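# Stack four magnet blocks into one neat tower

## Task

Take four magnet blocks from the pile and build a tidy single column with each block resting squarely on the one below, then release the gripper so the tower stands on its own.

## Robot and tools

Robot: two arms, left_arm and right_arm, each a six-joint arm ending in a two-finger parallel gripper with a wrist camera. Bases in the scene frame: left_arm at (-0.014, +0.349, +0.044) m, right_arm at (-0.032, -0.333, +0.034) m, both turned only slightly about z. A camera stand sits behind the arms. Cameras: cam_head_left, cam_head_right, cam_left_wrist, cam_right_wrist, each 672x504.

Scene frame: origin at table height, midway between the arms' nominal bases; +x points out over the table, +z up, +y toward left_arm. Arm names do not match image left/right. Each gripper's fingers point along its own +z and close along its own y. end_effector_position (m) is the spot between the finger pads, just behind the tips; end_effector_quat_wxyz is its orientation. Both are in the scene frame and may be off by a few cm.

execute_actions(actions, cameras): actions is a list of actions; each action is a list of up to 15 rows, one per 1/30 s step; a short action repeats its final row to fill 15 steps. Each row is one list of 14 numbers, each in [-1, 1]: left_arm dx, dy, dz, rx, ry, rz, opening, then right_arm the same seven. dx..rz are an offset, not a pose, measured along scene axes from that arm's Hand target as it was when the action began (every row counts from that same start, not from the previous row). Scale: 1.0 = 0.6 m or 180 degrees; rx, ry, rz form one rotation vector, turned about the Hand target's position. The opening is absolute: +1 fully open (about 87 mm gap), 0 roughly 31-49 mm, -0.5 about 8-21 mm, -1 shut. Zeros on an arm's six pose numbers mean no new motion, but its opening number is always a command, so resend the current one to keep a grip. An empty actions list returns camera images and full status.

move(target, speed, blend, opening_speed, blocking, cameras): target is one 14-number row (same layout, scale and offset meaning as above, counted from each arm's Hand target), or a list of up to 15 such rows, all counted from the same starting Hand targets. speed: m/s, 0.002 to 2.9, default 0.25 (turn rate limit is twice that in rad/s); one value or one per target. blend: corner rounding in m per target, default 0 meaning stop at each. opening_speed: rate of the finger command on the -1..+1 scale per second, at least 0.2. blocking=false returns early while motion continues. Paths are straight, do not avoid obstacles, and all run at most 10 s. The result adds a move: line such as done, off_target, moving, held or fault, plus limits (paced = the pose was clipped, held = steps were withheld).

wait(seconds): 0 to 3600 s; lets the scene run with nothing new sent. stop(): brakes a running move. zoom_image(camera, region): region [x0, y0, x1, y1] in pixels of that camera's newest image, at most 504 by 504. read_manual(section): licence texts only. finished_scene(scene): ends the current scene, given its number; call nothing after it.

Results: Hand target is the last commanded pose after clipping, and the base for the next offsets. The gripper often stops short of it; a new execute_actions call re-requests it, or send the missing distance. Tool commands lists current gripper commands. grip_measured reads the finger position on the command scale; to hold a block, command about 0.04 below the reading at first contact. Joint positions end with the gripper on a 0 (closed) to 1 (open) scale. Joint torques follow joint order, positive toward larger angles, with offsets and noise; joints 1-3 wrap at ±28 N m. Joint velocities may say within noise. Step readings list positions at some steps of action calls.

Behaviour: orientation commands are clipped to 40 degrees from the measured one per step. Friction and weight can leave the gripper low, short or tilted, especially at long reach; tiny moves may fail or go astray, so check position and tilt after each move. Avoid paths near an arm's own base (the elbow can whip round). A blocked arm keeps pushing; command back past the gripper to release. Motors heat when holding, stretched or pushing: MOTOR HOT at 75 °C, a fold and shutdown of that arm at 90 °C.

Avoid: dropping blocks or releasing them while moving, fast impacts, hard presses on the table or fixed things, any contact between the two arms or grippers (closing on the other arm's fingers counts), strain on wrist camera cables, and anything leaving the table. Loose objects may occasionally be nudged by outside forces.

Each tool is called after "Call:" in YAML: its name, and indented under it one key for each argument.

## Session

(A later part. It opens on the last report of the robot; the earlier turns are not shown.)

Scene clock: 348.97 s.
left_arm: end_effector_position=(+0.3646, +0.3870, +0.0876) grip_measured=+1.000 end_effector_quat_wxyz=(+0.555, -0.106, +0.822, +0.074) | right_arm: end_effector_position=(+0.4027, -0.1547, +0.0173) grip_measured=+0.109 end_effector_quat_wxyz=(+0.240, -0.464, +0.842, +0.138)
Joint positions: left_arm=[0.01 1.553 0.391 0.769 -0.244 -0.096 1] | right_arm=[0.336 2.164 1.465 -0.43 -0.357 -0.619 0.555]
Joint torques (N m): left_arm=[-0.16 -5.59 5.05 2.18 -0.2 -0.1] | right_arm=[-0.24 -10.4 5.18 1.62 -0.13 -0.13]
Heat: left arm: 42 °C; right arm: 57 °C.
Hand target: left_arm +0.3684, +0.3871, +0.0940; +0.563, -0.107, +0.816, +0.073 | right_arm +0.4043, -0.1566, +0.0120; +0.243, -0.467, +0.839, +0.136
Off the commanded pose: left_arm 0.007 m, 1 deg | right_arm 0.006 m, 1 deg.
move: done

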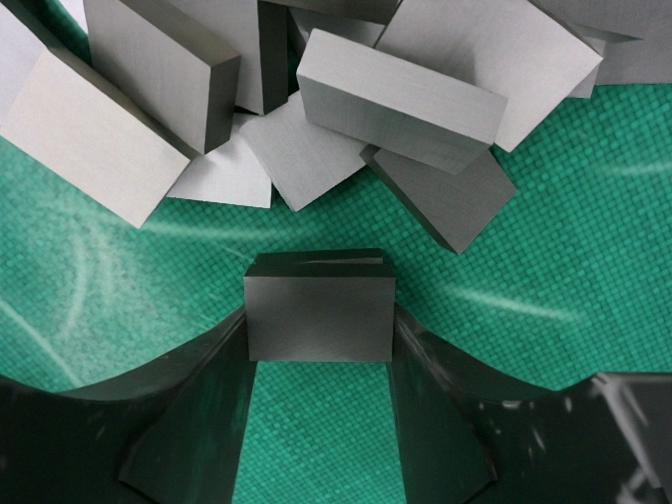

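Call:
move:
  target:
    - [0,0,0,0,0,0,1,0.0,0.0,0.0,0,0,0,0.25]
    - [0,0,0,0,0,0,1,-0.01,-0.01,0.12,0,0,0,0.25]
    - [0,0,0,0,0,0,1,-0.05,0.105,0.11,0,0,-0.265,0.25]
  cameras: ["cam_right_wrist"]
  speed: 0.15
  opening_speed: 0.4

Scene clock: 359.73 s.
left_arm: end_effector_position=(+0.3646, +0.3870, +0.0876) grip_measured=+1.000 end_effector_quat_wxyz=(+0.555, -0.106, +0.822, +0.074) | right_arm: end_effector_position=(+0.3662, -0.0983, +0.0694) grip_measured=+0.250 end_effector_quat_wxyz=(+0.265, -0.095, +0.959, +0.026)
Joint positions: left_arm=[0.01 1.553 0.391 0.769 -0.244 -0.096 1] | right_arm=[0.606 2.027 1.47 -0.507 0.191 0.328 0.625]
Joint torques (N m): left_arm=[-0.21 -5.55 5.09 2.18 -0.17 -0.11] | right_arm=[0.43 -9.95 9.65 1.45 0.48 0.15]
Heat: left arm: 42 °C; right arm: 57 °C.
Hand target: left_arm +0.3684, +0.3871, +0.0940; +0.563, -0.107, +0.816, +0.073 | right_arm +0.3744, -0.0938, +0.0782; +0.278, -0.087, +0.956, +0.026
Off the commanded pose: left_arm 0.007 m, 1 deg | right_arm 0.013 m, 2 deg.
move: off_target (right_arm)

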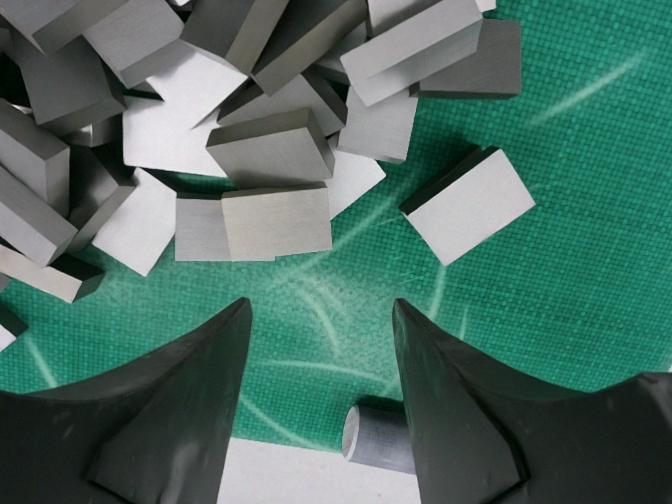

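Call:
move:
  target:
    - [0,0,0,0,0,0,1,0.012,0.038,-0.044,0,0,0.024,0.2]
  cameras: ["cam_right_wrist"]
  speed: 0.1

Scene clock: 366.33 s.
left_arm: end_effector_position=(+0.3646, +0.3870, +0.0876) grip_measured=+1.000 end_effector_quat_wxyz=(+0.555, -0.106, +0.822, +0.074) | right_arm: end_effector_position=(+0.3683, -0.0829, +0.0413) grip_measured=+0.200 end_effector_quat_wxyz=(+0.254, -0.120, +0.960, +0.021)
Joint positions: left_arm=[0.01 1.553 0.391 0.769 -0.244 -0.096 1] | right_arm=[0.632 2.119 1.5 -0.471 0.192 0.308 0.6]
Joint torques (N m): left_arm=[-0.2 -5.57 5.05 2.2 -0.17 -0.11] | right_arm=[0.38 -10.56 9.44 1.74 0.18 -0.12]
Heat: left arm: 42 °C; right arm: 57 °C.
Hand target: left_arm +0.3684, +0.3871, +0.0940; +0.563, -0.107, +0.816, +0.073 | right_arm +0.3816, -0.0710, +0.0516; +0.276, -0.123, +0.952, +0.036
Off the commanded pose: left_arm 0.007 m, 1 deg | right_arm 0.021 m, 3 deg.
move: off_target (right_arm)

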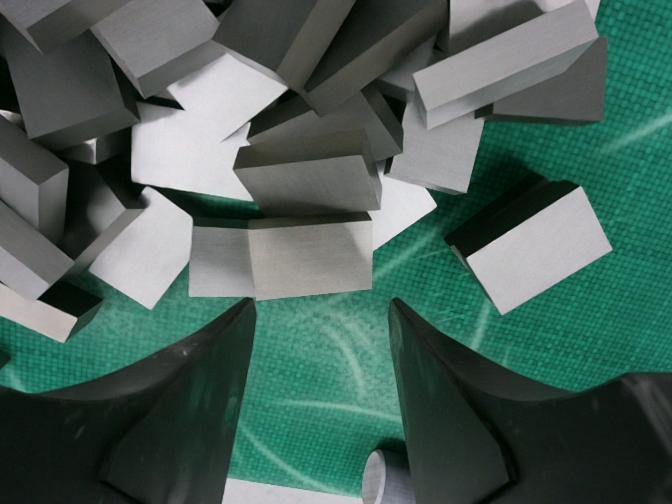

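Call:
move:
  target:
    - [0,0,0,0,0,0,1,0.005,0.008,-0.028,0,0,0.01,0.2]
  cameras: ["cam_right_wrist"]
  speed: 0.08

Scene clock: 370.77 s.
left_arm: end_effector_position=(+0.3646, +0.3870, +0.0876) grip_measured=+1.000 end_effector_quat_wxyz=(+0.555, -0.106, +0.822, +0.074) | right_arm: end_effector_position=(+0.3718, -0.0787, +0.0307) grip_measured=+0.200 end_effector_quat_wxyz=(+0.255, -0.135, +0.957, +0.025)
Joint positions: left_arm=[0.01 1.553 0.391 0.769 -0.244 -0.096 1] | right_arm=[0.632 2.148 1.501 -0.435 0.177 0.279 0.6]
Joint torques (N m): left_arm=[-0.17 -5.57 5.05 2.2 -0.18 -0.11] | right_arm=[0.44 -9.74 8.57 1.98 0.12 -0.09]
Heat: left arm: 42 °C; right arm: 57 °C.
Hand target: left_arm +0.3684, +0.3871, +0.0940; +0.563, -0.107, +0.816, +0.073 | right_arm +0.3845, -0.0662, +0.0348; +0.276, -0.138, +0.950, +0.040
Off the commanded pose: left_arm 0.007 m, 1 deg | right_arm 0.018 m, 3 deg.
move: off_target (right_arm)

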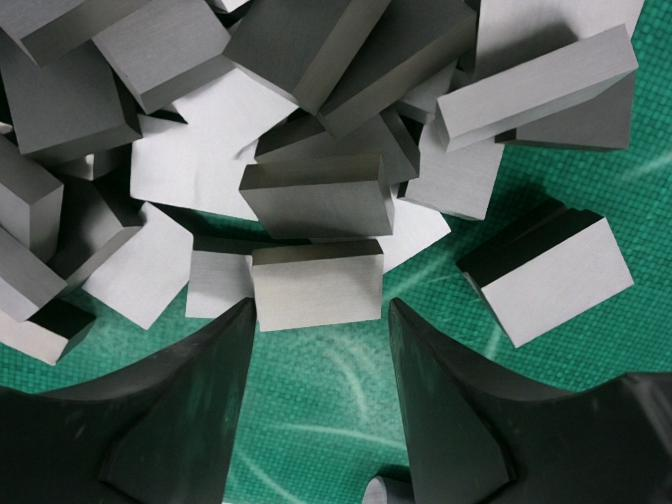

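Call:
move:
  target:
    - [0,0,0,0,0,0,1,0.005,0.003,-0.009,0,0,0.01,0.2]
    - [0,0,0,0,0,0,1,0.005,0.003,-0.009,0,0,0.01,-0.05]
  cameras: ["cam_right_wrist"]
  speed: 0.06
  opening_speed: 0.4

Scene clock: 375.00 s.
left_arm: end_effector_position=(+0.3646, +0.3870, +0.0876) grip_measured=+1.000 end_effector_quat_wxyz=(+0.555, -0.106, +0.822, +0.074) | right_arm: end_effector_position=(+0.3726, -0.0757, +0.0306) grip_measured=+0.102 end_effector_quat_wxyz=(+0.254, -0.154, +0.954, +0.031)
Joint positions: left_arm=[0.01 1.553 0.391 0.769 -0.244 -0.096 1] | right_arm=[0.632 2.153 1.507 -0.43 0.158 0.244 0.551]
Joint torques (N m): left_arm=[-0.16 -5.59 5.05 2.18 -0.19 -0.09] | right_arm=[0.05 -8.55 8.49 2.13 0.15 -0.05]
Heat: left arm: 42 °C; right arm: 56 °C.
Hand target: left_arm +0.3684, +0.3871, +0.0940; +0.563, -0.107, +0.816, +0.073 | right_arm +0.3876, -0.0644, +0.0294; +0.275, -0.153, +0.948, +0.045
Off the commanded pose: left_arm 0.007 m, 1 deg | right_arm 0.019 m, 3 deg.
move: off_target (right_arm); target 2's new opening was sent with right_arm's hand 0.020 m and 3 deg from that target

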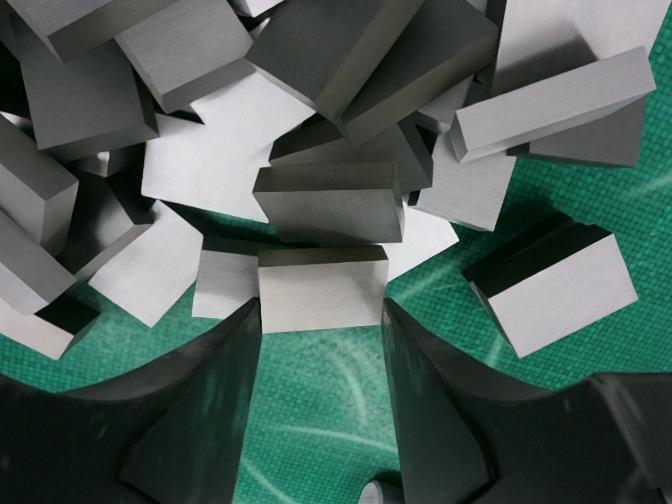

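Call:
move:
  target:
    - [0,0,0,0,0,0,1,0,0,0.13,0,0,0,-0.05]
    - [0,0,0,0,0,0,1,0.035,-0.145,0.095,0,0,0.222,-0.05]
  cameras: ["cam_right_wrist"]
  speed: 0.15

Call:
zoom_image:
  camera: "cam_right_wrist"
  region: [240, 180, 410, 400]

Scene clock: 383.97 s.
left_arm: end_effector_position=(+0.3646, +0.3870, +0.0876) grip_measured=+1.000 end_effector_quat_wxyz=(+0.555, -0.106, +0.822, +0.074) | right_arm: end_effector_position=(+0.4000, -0.1565, +0.0751) grip_measured=+0.102 end_effector_quat_wxyz=(+0.226, -0.461, +0.848, +0.129)
Joint positions: left_arm=[0.01 1.553 0.391 0.769 -0.244 -0.096 1] | right_arm=[0.343 2.093 1.608 -0.667 -0.332 -0.611 0.551]
Joint torques (N m): left_arm=[-0.14 -5.6 5.14 2.2 -0.18 -0.11] | right_arm=[-0.05 -11.04 9.46 1.24 -0.38 -0.13]
Heat: left arm: 42 °C; right arm: 57 °C.
Hand target: left_arm +0.3684, +0.3871, +0.0940; +0.563, -0.107, +0.816, +0.073 | right_arm +0.4086, -0.1513, +0.0865; +0.244, -0.468, +0.839, +0.136
Off the commanded pose: left_arm 0.007 m, 1 deg | right_arm 0.015 m, 2 deg.
move: off_target (right_arm)

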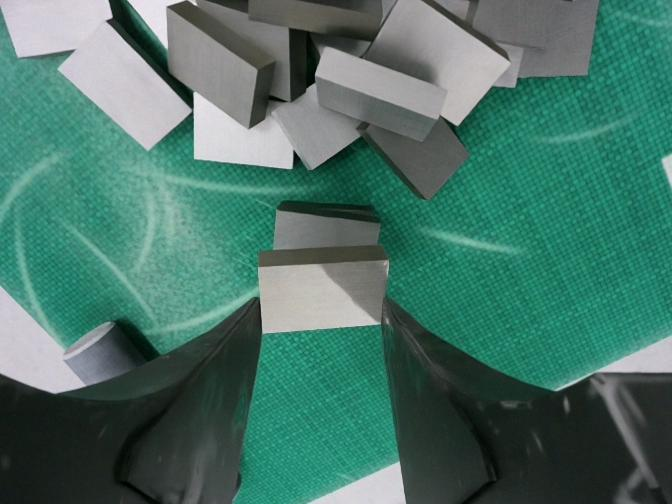

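Scaled by 2.291 from the camera's image (finer frame: 960x720).

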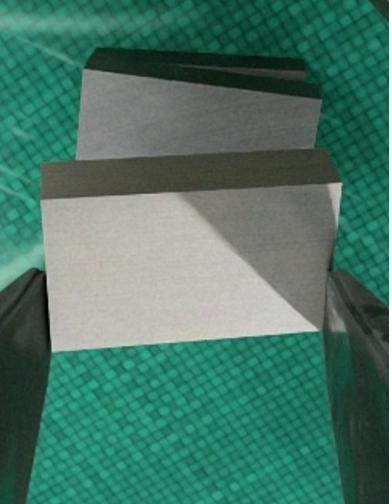

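Call:
move:
  target:
    - [0,0,0,0,0,0,1,0.004,0.005,-0.032,0,0,-0.05,-0.05]
  cameras: ["cam_right_wrist"]
  speed: 0.07

Call:
zoom_image:
  camera: "cam_right_wrist"
  region: [240, 180, 410, 400]

Scene clock: 389.27 s.
left_arm: end_effector_position=(+0.3646, +0.3870, +0.0876) grip_measured=+1.000 end_effector_quat_wxyz=(+0.555, -0.106, +0.822, +0.074) | right_arm: end_effector_position=(+0.4065, -0.1518, +0.0676) grip_measured=+0.102 end_effector_quat_wxyz=(+0.242, -0.403, +0.875, +0.120)
Joint positions: left_arm=[0.01 1.553 0.391 0.769 -0.244 -0.096 1] | right_arm=[0.357 2.093 1.565 -0.568 -0.281 -0.468 0.551]
Joint torques (N m): left_arm=[-0.09 -5.56 5.11 2.18 -0.17 -0.11] | right_arm=[0.62 -10.86 5.94 1.8 0.03 0.1]
Heat: left arm: 42 °C; right arm: 57 °C.
Hand target: left_arm +0.3684, +0.3871, +0.0940; +0.563, -0.107, +0.816, +0.073 | right_arm +0.4109, -0.1483, +0.0672; +0.253, -0.400, +0.873, +0.117
Off the commanded pose: left_arm 0.007 m, 1 deg | right_arm 0.006 m, 1 deg.
move: done

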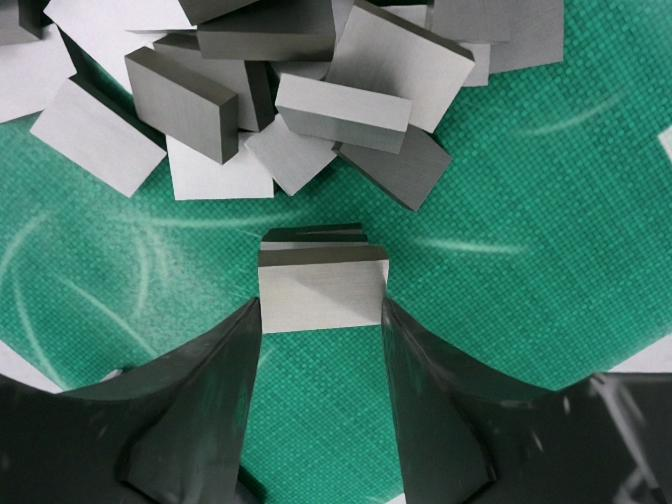

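Scaled by 2.291 from the camera's image (finer frame: 960x720).

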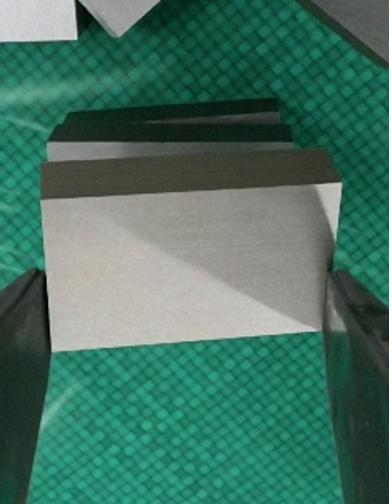

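Call:
move:
  target:
    - [0,0,0,0,0,0,1,-0.016,0.001,-0.023,0,0,-0.014,-0.05]
  cameras: ["cam_right_wrist"]
  speed: 0.07

Call:
zoom_image:
  camera: "cam_right_wrist"
  region: [240, 180, 410, 400]

Scene clock: 394.83 s.
left_arm: end_effector_position=(+0.3646, +0.3870, +0.0876) grip_measured=+1.000 end_effector_quat_wxyz=(+0.555, -0.106, +0.822, +0.074) | right_arm: end_effector_position=(+0.3987, -0.1521, +0.0521) grip_measured=+0.102 end_effector_quat_wxyz=(+0.241, -0.382, +0.885, +0.113)
Joint positions: left_arm=[0.01 1.553 0.391 0.769 -0.244 -0.096 1] | right_arm=[0.368 2.082 1.484 -0.49 -0.251 -0.414 0.551]
Joint torques (N m): left_arm=[-0.17 -5.6 5.03 2.18 -0.19 -0.11] | right_arm=[0.81 -11.71 4.81 1.95 0.04 0.1]
Heat: left arm: 42 °C; right arm: 57 °C.
Hand target: left_arm +0.3684, +0.3871, +0.0940; +0.563, -0.107, +0.816, +0.073 | right_arm +0.4014, -0.1476, +0.0535; +0.256, -0.381, +0.881, +0.111
Off the commanded pose: left_arm 0.007 m, 1 deg | right_arm 0.005 m, 2 deg.
move: done

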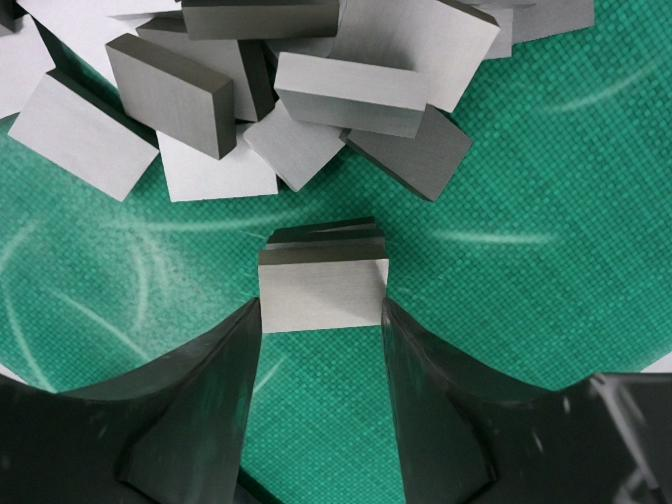

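Scaled by 2.291 from the camera's image (finer frame: 960x720).

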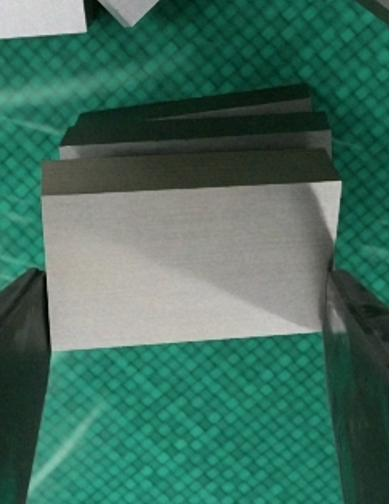

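Call:
move:
  target:
    - [0,0,0,0,0,0,1,0.004,0.005,-0.010,0,0,0,-0.05]
  cameras: ["cam_right_wrist"]
  speed: 0.05

Call:
zoom_image:
  camera: "cam_right_wrist"
  region: [240, 180, 410, 400]

Scene clock: 398.03 s.
left_arm: end_effector_position=(+0.3646, +0.3870, +0.0876) grip_measured=+1.000 end_effector_quat_wxyz=(+0.555, -0.106, +0.822, +0.074) | right_arm: end_effector_position=(+0.3989, -0.1518, +0.0521) grip_measured=+0.102 end_effector_quat_wxyz=(+0.242, -0.380, +0.886, +0.110)
Joint positions: left_arm=[0.01 1.553 0.391 0.769 -0.244 -0.096 1] | right_arm=[0.372 2.082 1.484 -0.489 -0.243 -0.408 0.551]
Joint torques (N m): left_arm=[-0.13 -5.63 5.05 2.18 -0.17 -0.12] | right_arm=[0.99 -9.85 5.2 2.1 -0.04 0.11]
Heat: left arm: 42 °C; right arm: 58 °C.
Hand target: left_arm +0.3684, +0.3871, +0.0940; +0.563, -0.107, +0.816, +0.073 | right_arm +0.4037, -0.1447, +0.0475; +0.256, -0.381, +0.881, +0.111
Off the commanded pose: left_arm 0.007 m, 1 deg | right_arm 0.010 m, 2 deg.
move: done

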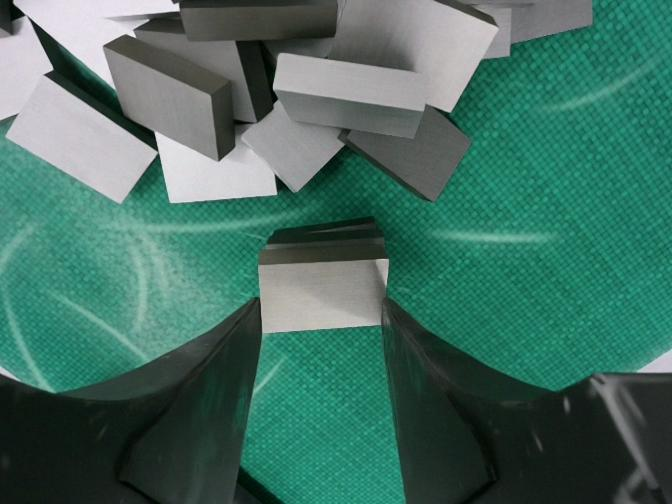

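Scaled by 2.291 from the camera's image (finer frame: 960x720).

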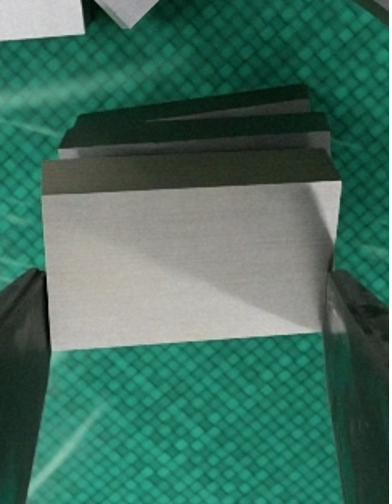

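Call:
move:
  target:
    - [0,0,0,0,0,0,1,0.001,0.001,-0.008,0,0,0,-0.05]
  cameras: ["cam_right_wrist"]
  speed: 0.05

Call:
zoom_image:
  camera: "cam_right_wrist"
  region: [240, 180, 410, 400]

Scene clock: 403.93 s.
left_arm: end_effector_position=(+0.3646, +0.3870, +0.0876) grip_measured=+1.000 end_effector_quat_wxyz=(+0.555, -0.106, +0.822, +0.074) | right_arm: end_effector_position=(+0.3998, -0.1515, +0.0520) grip_measured=+0.102 end_effector_quat_wxyz=(+0.244, -0.379, +0.886, +0.110)
Joint positions: left_arm=[0.01 1.553 0.391 0.769 -0.244 -0.096 1] | right_arm=[0.372 2.082 1.482 -0.482 -0.243 -0.406 0.551]
Joint torques (N m): left_arm=[-0.14 -5.63 5.11 2.18 -0.18 -0.1] | right_arm=[1.06 -9.01 4.86 2.2 -0.06 0.09]
Heat: left arm: 42 °C; right arm: 58 °C.
Hand target: left_arm +0.3684, +0.3871, +0.0940; +0.563, -0.107, +0.816, +0.073 | right_arm +0.4044, -0.1441, +0.0427; +0.256, -0.381, +0.881, +0.111
Off the commanded pose: left_arm 0.007 m, 1 deg | right_arm 0.013 m, 1 deg.
move: off_target (right_arm)

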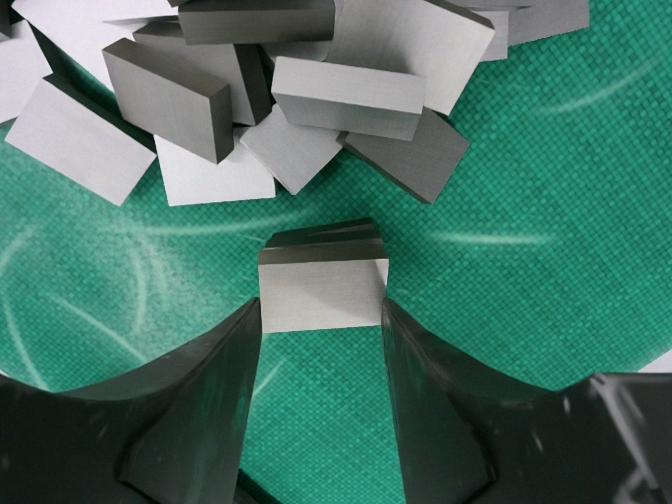

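Scaled by 2.291 from the camera's image (finer frame: 960x720).

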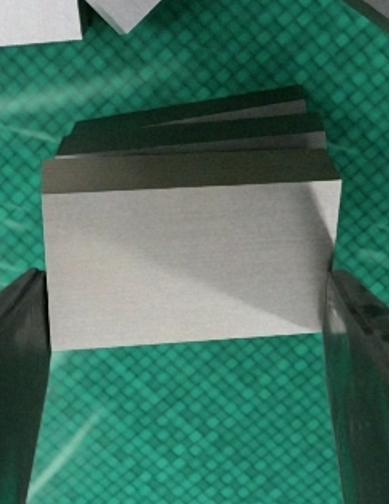

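Call:
move:
  target:
    - [0,0,0,0,0,0,1,-0.006,-0.011,0.013,0,0,0,-0.05]
    - [0,0,0,0,0,0,1,-0.006,-0.011,0.013,0,0,0,0.28]
    - [0,0,0,0,0,0,1,-0.001,-0.008,-0.02,0,0,0.0,0.28]
    - [0,0,0,0,0,0,1,-0.001,-0.008,-0.045,0,0,0,0.28]
  cameras: ["cam_right_wrist"]
  speed: 0.05
  opening_speed: 0.4

Call:
zoom_image:
  camera: "cam_right_wrist"
  region: [240, 180, 410, 400]

Scene clock: 411.77 s.
left_arm: end_effector_position=(+0.3646, +0.3870, +0.0876) grip_measured=+1.000 end_effector_quat_wxyz=(+0.555, -0.106, +0.822, +0.074) | right_arm: end_effector_position=(+0.4012, -0.1510, +0.0178) grip_measured=+0.280 end_effector_quat_wxyz=(+0.248, -0.379, +0.885, +0.109)
Joint positions: left_arm=[0.01 1.553 0.391 0.769 -0.244 -0.096 1] | right_arm=[0.372 2.134 1.413 -0.352 -0.243 -0.406 0.64]
Joint torques (N m): left_arm=[-0.1 -5.6 5.05 2.21 -0.19 -0.11] | right_arm=[0.23 -10.5 5.5 1.78 -0.1 -0.03]
Heat: left arm: 43 °C; right arm: 57 °C.
Hand target: left_arm +0.3684, +0.3871, +0.0940; +0.563, -0.107, +0.816, +0.073 | right_arm +0.4037, -0.1489, +0.0156; +0.256, -0.381, +0.881, +0.111
Off the commanded pose: left_arm 0.007 m, 1 deg | right_arm 0.004 m, 1 deg.
move: done

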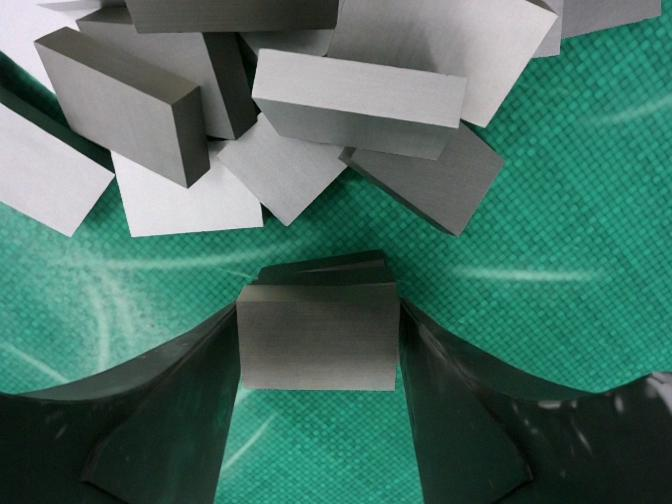

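Scaled by 2.291 from the camera's image (finer frame: 960x720).

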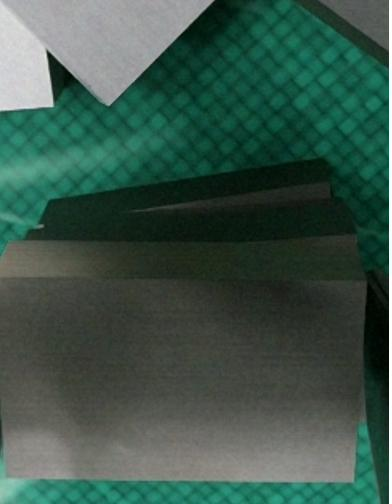

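Call:
move:
  target:
    - [0,0,0,0,0,0,1,0,0,0,0,0,0,0.28]
    - [0,0,0,0,0,0,1,0,0,0,0,0,0,0.0]
    - [0,0,0,0,0,0,1,0,0,0,0,0,0,0.28]
    - [0,0,0,0,0,0,1,0,0,-0.014,0,0,0,0.28]
    - [0,0,0,0,0,0,1,0,0,-0.014,0,0,0,0.0]
    - [0,0,0,0,0,0,1,0,0,-0.014,0,0,0,0.35]
  cameras: ["cam_right_wrist"]
  speed: 0.05
  opening_speed: 0.5

Call:
move:
  target:
    - [0,0,0,0,0,0,1,0,0,0.17,0,0,0,0.35]
    - [0,0,0,0,0,0,1,-0.01,0,0.19,0,0,-0.25,0.2]
    - [0,0,0,0,0,0,1,-0.01,0,0.17,0,0,-0.49,0.2]
  cameras: ["cam_right_wrist"]
  speed: 0.12
  blend: 0.01

Scene clock: 421.03 s.
left_arm: end_effector_position=(+0.3646, +0.3870, +0.0876) grip_measured=+1.000 end_effector_quat_wxyz=(+0.555, -0.106, +0.822, +0.074) | right_arm: end_effector_position=(+0.4066, -0.1490, +0.0164) grip_measured=+0.350 end_effector_quat_wxyz=(+0.260, -0.379, +0.881, +0.109)
Joint positions: left_arm=[0.01 1.553 0.391 0.769 -0.244 -0.096 1] | right_arm=[0.372 2.14 1.407 -0.315 -0.243 -0.406 0.675]
Joint torques (N m): left_arm=[-0.13 -5.68 5 2.2 -0.18 -0.11] | right_arm=[0.24 -9.76 4.82 1.71 -0.1 -0.02]
Heat: left arm: 43 °C; right arm: 58 °C.
Hand target: left_arm +0.3684, +0.3871, +0.0940; +0.563, -0.107, +0.816, +0.073 | right_arm +0.4038, -0.1489, +0.0072; +0.256, -0.381, +0.881, +0.111
Off the commanded pose: left_arm 0.007 m, 1 deg | right_arm 0.010 m, 1 deg.
move: done

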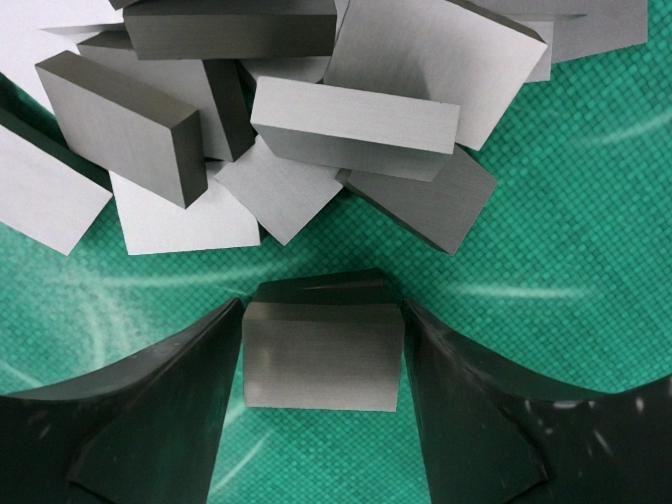

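Scene clock: 430.37 s.
left_arm: end_effector_position=(+0.3646, +0.3870, +0.0876) grip_measured=+1.000 end_effector_quat_wxyz=(+0.555, -0.106, +0.822, +0.074) | right_arm: end_effector_position=(+0.3921, -0.1514, +0.1022) grip_measured=+0.200 end_effector_quat_wxyz=(+0.248, +0.334, +0.904, -0.099)
Joint positions: left_arm=[0.01 1.553 0.391 0.769 -0.244 -0.096 1] | right_arm=[0.547 2.208 1.915 -1.091 0.511 1.176 0.6]
Joint torques (N m): left_arm=[-0.1 -5.6 5.07 2.19 -0.18 -0.09] | right_arm=[0.65 -10.8 9.2 0.6 0.78 0.2]
Heat: left arm: 43 °C; right arm: 58 °C.
Hand target: left_arm +0.3684, +0.3871, +0.0940; +0.563, -0.107, +0.816, +0.073 | right_arm +0.3978, -0.1489, +0.1093; +0.261, +0.340, +0.898, -0.098
Off the commanded pose: left_arm 0.007 m, 1 deg | right_arm 0.009 m, 2 deg.
move: done; blend cut to 0 m at target 2; target 2's new opening was sent with right_arm's hand 0.025 m and 3 deg from that target

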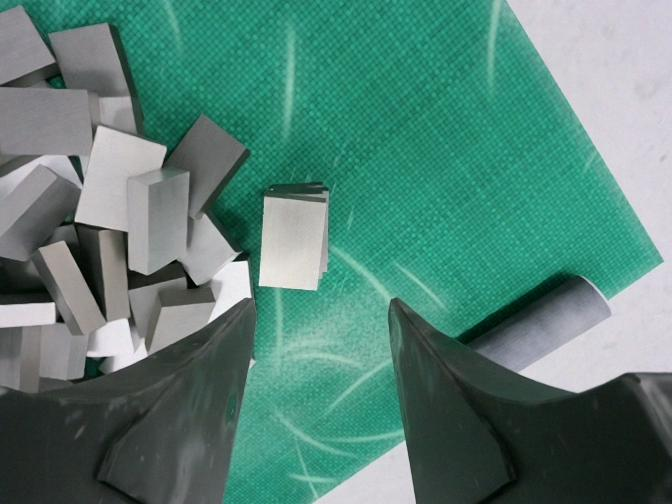

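Call:
move:
  target:
    - [0,0,0,0,0,0,1,0.009,0.019,-0.065,0,0,-0.022,0.15]
  cameras: ["cam_right_wrist"]
  speed: 0.1

Scene clock: 436.10 s.
left_arm: end_effector_position=(+0.3646, +0.3870, +0.0876) grip_measured=+1.000 end_effector_quat_wxyz=(+0.555, -0.106, +0.822, +0.074) | right_arm: end_effector_position=(+0.3900, -0.1432, +0.0620) grip_measured=+0.150 end_effector_quat_wxyz=(+0.234, +0.361, +0.895, -0.121)
Joint positions: left_arm=[0.01 1.553 0.391 0.769 -0.244 -0.096 1] | right_arm=[0.568 2.307 1.925 -1.087 0.524 1.277 0.575]
Joint torques (N m): left_arm=[-0.1 -5.64 4.98 2.2 -0.19 -0.09] | right_arm=[0.49 -11.73 8.9 0.76 0.82 0.24]
Heat: left arm: 43 °C; right arm: 58 °C.
Hand target: left_arm +0.3684, +0.3871, +0.0940; +0.563, -0.107, +0.816, +0.073 | right_arm +0.4031, -0.1374, +0.0703; +0.257, +0.370, +0.886, -0.107
Off the commanded pose: left_arm 0.007 m, 1 deg | right_arm 0.017 m, 3 deg.
move: off_target (right_arm)

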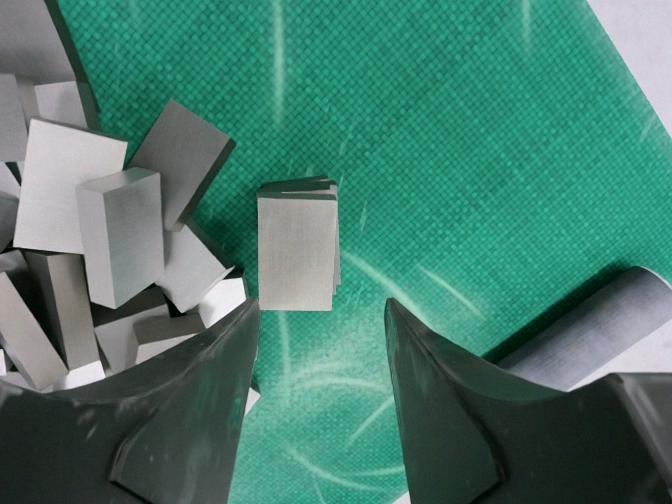

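Call:
move:
  target:
    - [0,0,0,0,0,0,1,0.023,-0.008,-0.02,0,0,0,0.1]
  cameras: ["cam_right_wrist"]
  speed: 0.07

Scene clock: 440.30 s.
left_arm: end_effector_position=(+0.3646, +0.3870, +0.0876) grip_measured=+1.000 end_effector_quat_wxyz=(+0.555, -0.106, +0.822, +0.074) | right_arm: end_effector_position=(+0.4030, -0.1448, +0.0508) grip_measured=+0.100 end_effector_quat_wxyz=(+0.237, +0.368, +0.891, -0.118)
Joint positions: left_arm=[0.01 1.553 0.391 0.769 -0.244 -0.096 1] | right_arm=[0.551 2.352 1.958 -1.061 0.525 1.273 0.55]
Joint torques (N m): left_arm=[-0.09 -5.63 5.14 2.19 -0.19 -0.12] | right_arm=[-0.06 -11.84 8.94 0.82 0.76 -0.07]
Heat: left arm: 43 °C; right arm: 59 °C.
Hand target: left_arm +0.3684, +0.3871, +0.0940; +0.563, -0.107, +0.816, +0.073 | right_arm +0.4170, -0.1423, +0.0583; +0.257, +0.371, +0.886, -0.107
Off the commanded pose: left_arm 0.007 m, 1 deg | right_arm 0.016 m, 3 deg.
move: off_target (right_arm)

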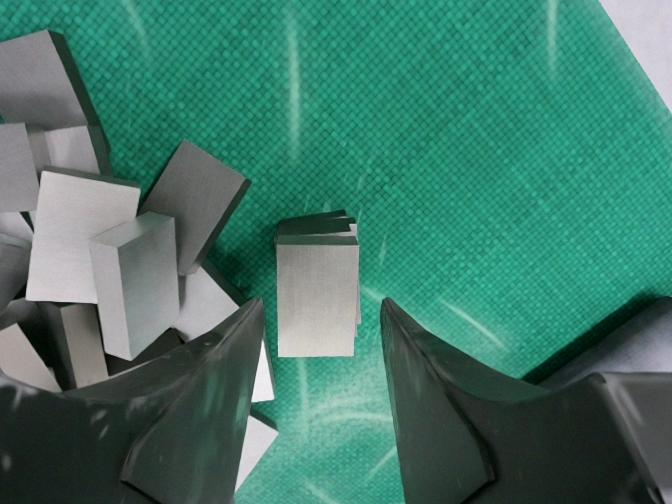

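Call:
move:
  target:
    - [0,0,0,0,0,0,1,-0.006,0.0,-0.06,0,0,0,0.1]
  cameras: ["cam_right_wrist"]
  speed: 0.06

Scene clock: 443.60 s.
left_arm: end_effector_position=(+0.3646, +0.3870, +0.0876) grip_measured=+1.000 end_effector_quat_wxyz=(+0.555, -0.106, +0.822, +0.074) | right_arm: end_effector_position=(+0.4061, -0.1432, +0.0246) grip_measured=+0.100 end_effector_quat_wxyz=(+0.242, +0.369, +0.890, -0.113)
Joint positions: left_arm=[0.01 1.553 0.391 0.769 -0.244 -0.096 1] | right_arm=[0.551 2.375 1.89 -0.955 0.526 1.273 0.55]
Joint torques (N m): left_arm=[-0.06 -5.56 5.08 2.21 -0.17 -0.1] | right_arm=[0.2 -12.26 5.37 1.09 0.76 -0.02]
Heat: left arm: 43 °C; right arm: 59 °C.
Hand target: left_arm +0.3684, +0.3871, +0.0940; +0.563, -0.107, +0.816, +0.073 | right_arm +0.4134, -0.1423, +0.0223; +0.257, +0.371, +0.886, -0.107
Off the commanded pose: left_arm 0.007 m, 1 deg | right_arm 0.008 m, 2 deg.
move: done

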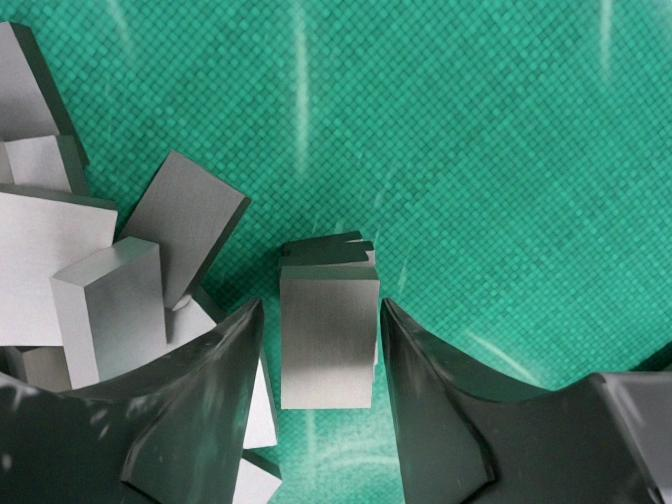

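Call:
move:
  target:
    - [0,0,0,0,0,0,1,0,0,0,0,0,0,0.1]
    - [0,0,0,0,0,0,1,-0.005,-0.004,-0.018,0,0,0,0.1]
    - [0,0,0,0,0,0,1,-0.005,-0.004,-0.018,0,0,0,-0.3]
  cameras: ["cam_right_wrist"]
  speed: 0.05
  opening_speed: 0.4

Call:
zoom_image:
  camera: "cam_right_wrist"
  region: [240, 210, 410, 430]

Scene clock: 449.40 s.
left_arm: end_effector_position=(+0.3646, +0.3870, +0.0876) grip_measured=+1.000 end_effector_quat_wxyz=(+0.555, -0.106, +0.822, +0.074) | right_arm: end_effector_position=(+0.4091, -0.1444, +0.0163) grip_measured=-0.156 end_effector_quat_wxyz=(+0.254, +0.370, +0.887, -0.110)
Joint positions: left_arm=[0.01 1.553 0.391 0.769 -0.244 -0.096 1] | right_arm=[0.552 2.375 1.851 -0.896 0.542 1.271 0.422]
Joint torques (N m): left_arm=[-0.18 -5.53 5.11 2.19 -0.16 -0.11] | right_arm=[0.05 -12.29 4.34 1.02 0.58 -0.02]
Heat: left arm: 43 °C; right arm: 60 °C.
Hand target: left_arm +0.3684, +0.3871, +0.0940; +0.563, -0.107, +0.816, +0.073 | right_arm +0.4103, -0.1447, +0.0115; +0.257, +0.370, +0.886, -0.107
Off the commanded pose: left_arm 0.007 m, 1 deg | right_arm 0.005 m, 1 deg.
move: done

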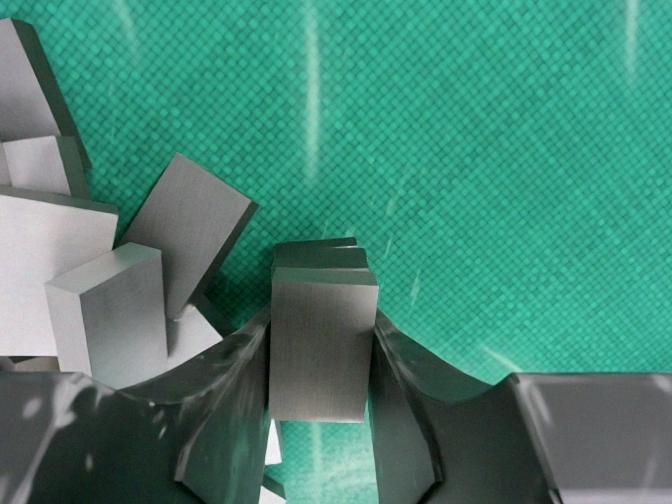

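Scaled by 2.291 from the camera's image (finer frame: 960x720).

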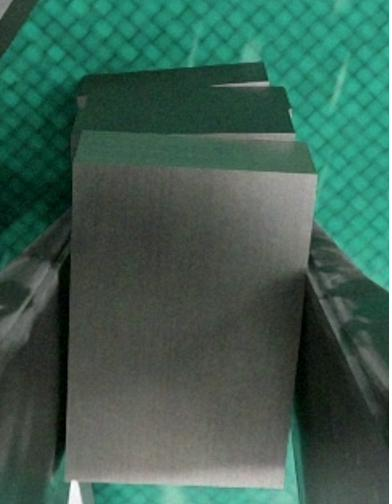

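Call:
move:
  target:
    - [0,0,0,0,0,0,1,0,0,0,0,0,0,0.0]
    - [0,0,0,0,0,0,1,-0.008,0.004,-0.025,0,0,0,0.0]
    - [0,0,0,0,0,0,1,-0.008,0.004,-0.025,0,0,0,-0.35]
  cameras: ["cam_right_wrist"]
  speed: 0.04
  opening_speed: 0.4

Call:
zoom_image:
  camera: "cam_right_wrist"
  region: [240, 210, 410, 430]

Scene clock: 457.40 s.
left_arm: end_effector_position=(+0.3646, +0.3870, +0.0876) grip_measured=+1.000 end_effector_quat_wxyz=(+0.555, -0.106, +0.822, +0.074) | right_arm: end_effector_position=(+0.4091, -0.1442, +0.0155) grip_measured=-0.157 end_effector_quat_wxyz=(+0.267, +0.365, +0.885, -0.111)
Joint positions: left_arm=[0.01 1.553 0.391 0.769 -0.244 -0.096 1] | right_arm=[0.56 2.362 1.817 -0.859 0.566 1.266 0.422]
Joint torques (N m): left_arm=[-0.16 -5.59 5.05 2.2 -0.17 -0.11] | right_arm=[0.17 -10.1 3.44 1.17 0.33 0.16]
Heat: left arm: 43 °C; right arm: 61 °C.
Hand target: left_arm +0.3684, +0.3871, +0.0940; +0.563, -0.107, +0.816, +0.073 | right_arm +0.4056, -0.1423, -0.0036; +0.257, +0.371, +0.886, -0.107
Off the commanded pose: left_arm 0.007 m, 1 deg | right_arm 0.019 m, 1 deg.
move: off_target (right_arm); target 3's new opening was sent with right_arm's hand 0.020 m and 1 deg from that target

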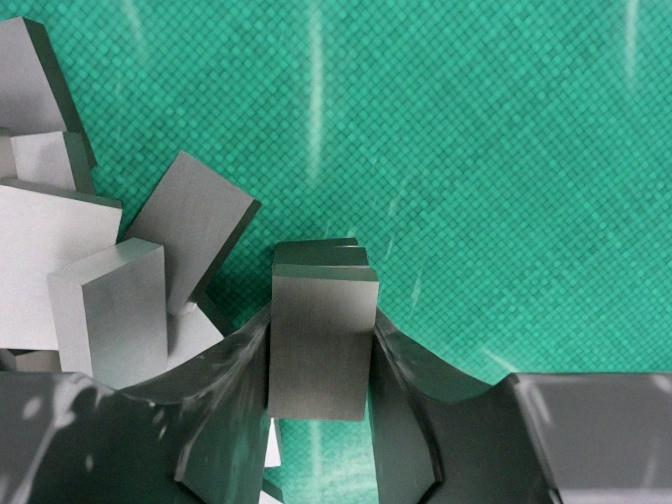

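Scaled by 2.291 from the camera's image (finer frame: 960x720).

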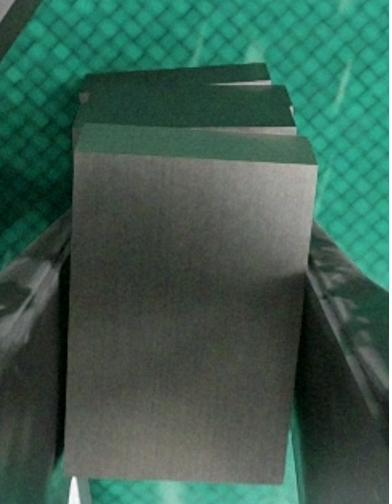

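Call:
move:
  target:
    - [0,0,0,0,0,0,1,0.005,-0.003,0.018,0,0,0,-0.35]
    - [0,0,0,0,0,0,1,0.005,-0.003,0.018,0,0,0,0.15]
    - [0,0,0,0,0,0,1,0.005,-0.003,0.15,0,0,0,0.15]
    - [0,0,0,0,0,0,1,-0.07,-0.02,0.19,0,0,0,0.15]
  cameras: ["cam_right_wrist"]
  speed: [0.04,0.04,0.08,0.15]
  opening_speed: 0.4

Call:
zoom_image:
  camera: "cam_right_wrist"
  region: [240, 60, 440, 260]

Scene clock: 465.80 s.
left_arm: end_effector_position=(+0.3646, +0.3870, +0.0876) grip_measured=+1.000 end_effector_quat_wxyz=(+0.555, -0.106, +0.822, +0.074) | right_arm: end_effector_position=(+0.3657, -0.1548, +0.1004) grip_measured=+0.150 end_effector_quat_wxyz=(+0.252, +0.363, +0.890, -0.117)
Joint positions: left_arm=[0.01 1.553 0.391 0.769 -0.244 -0.096 1] | right_arm=[0.583 2.143 1.803 -1.108 0.55 1.294 0.575]
Joint torques (N m): left_arm=[-0.18 -5.57 5.04 2.2 -0.17 -0.12] | right_arm=[0.35 -13.91 5.33 0.54 0.54 0.16]
Heat: left arm: 43 °C; right arm: 61 °C.
Hand target: left_arm +0.3684, +0.3871, +0.0940; +0.563, -0.107, +0.816, +0.073 | right_arm +0.3635, -0.1543, +0.1104; +0.257, +0.371, +0.886, -0.107
Off the commanded pose: left_arm 0.007 m, 1 deg | right_arm 0.010 m, 2 deg.
move: done

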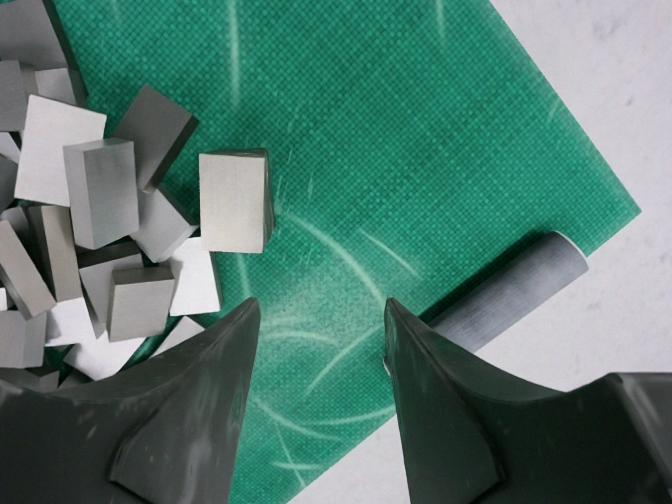

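Scaled by 2.520 from the camera's image (finer frame: 960x720).

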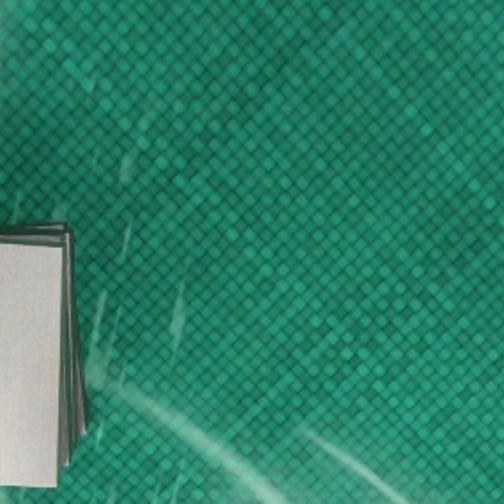

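Call:
finished_scene:
  scene: 2

The scene is finished: the task was done.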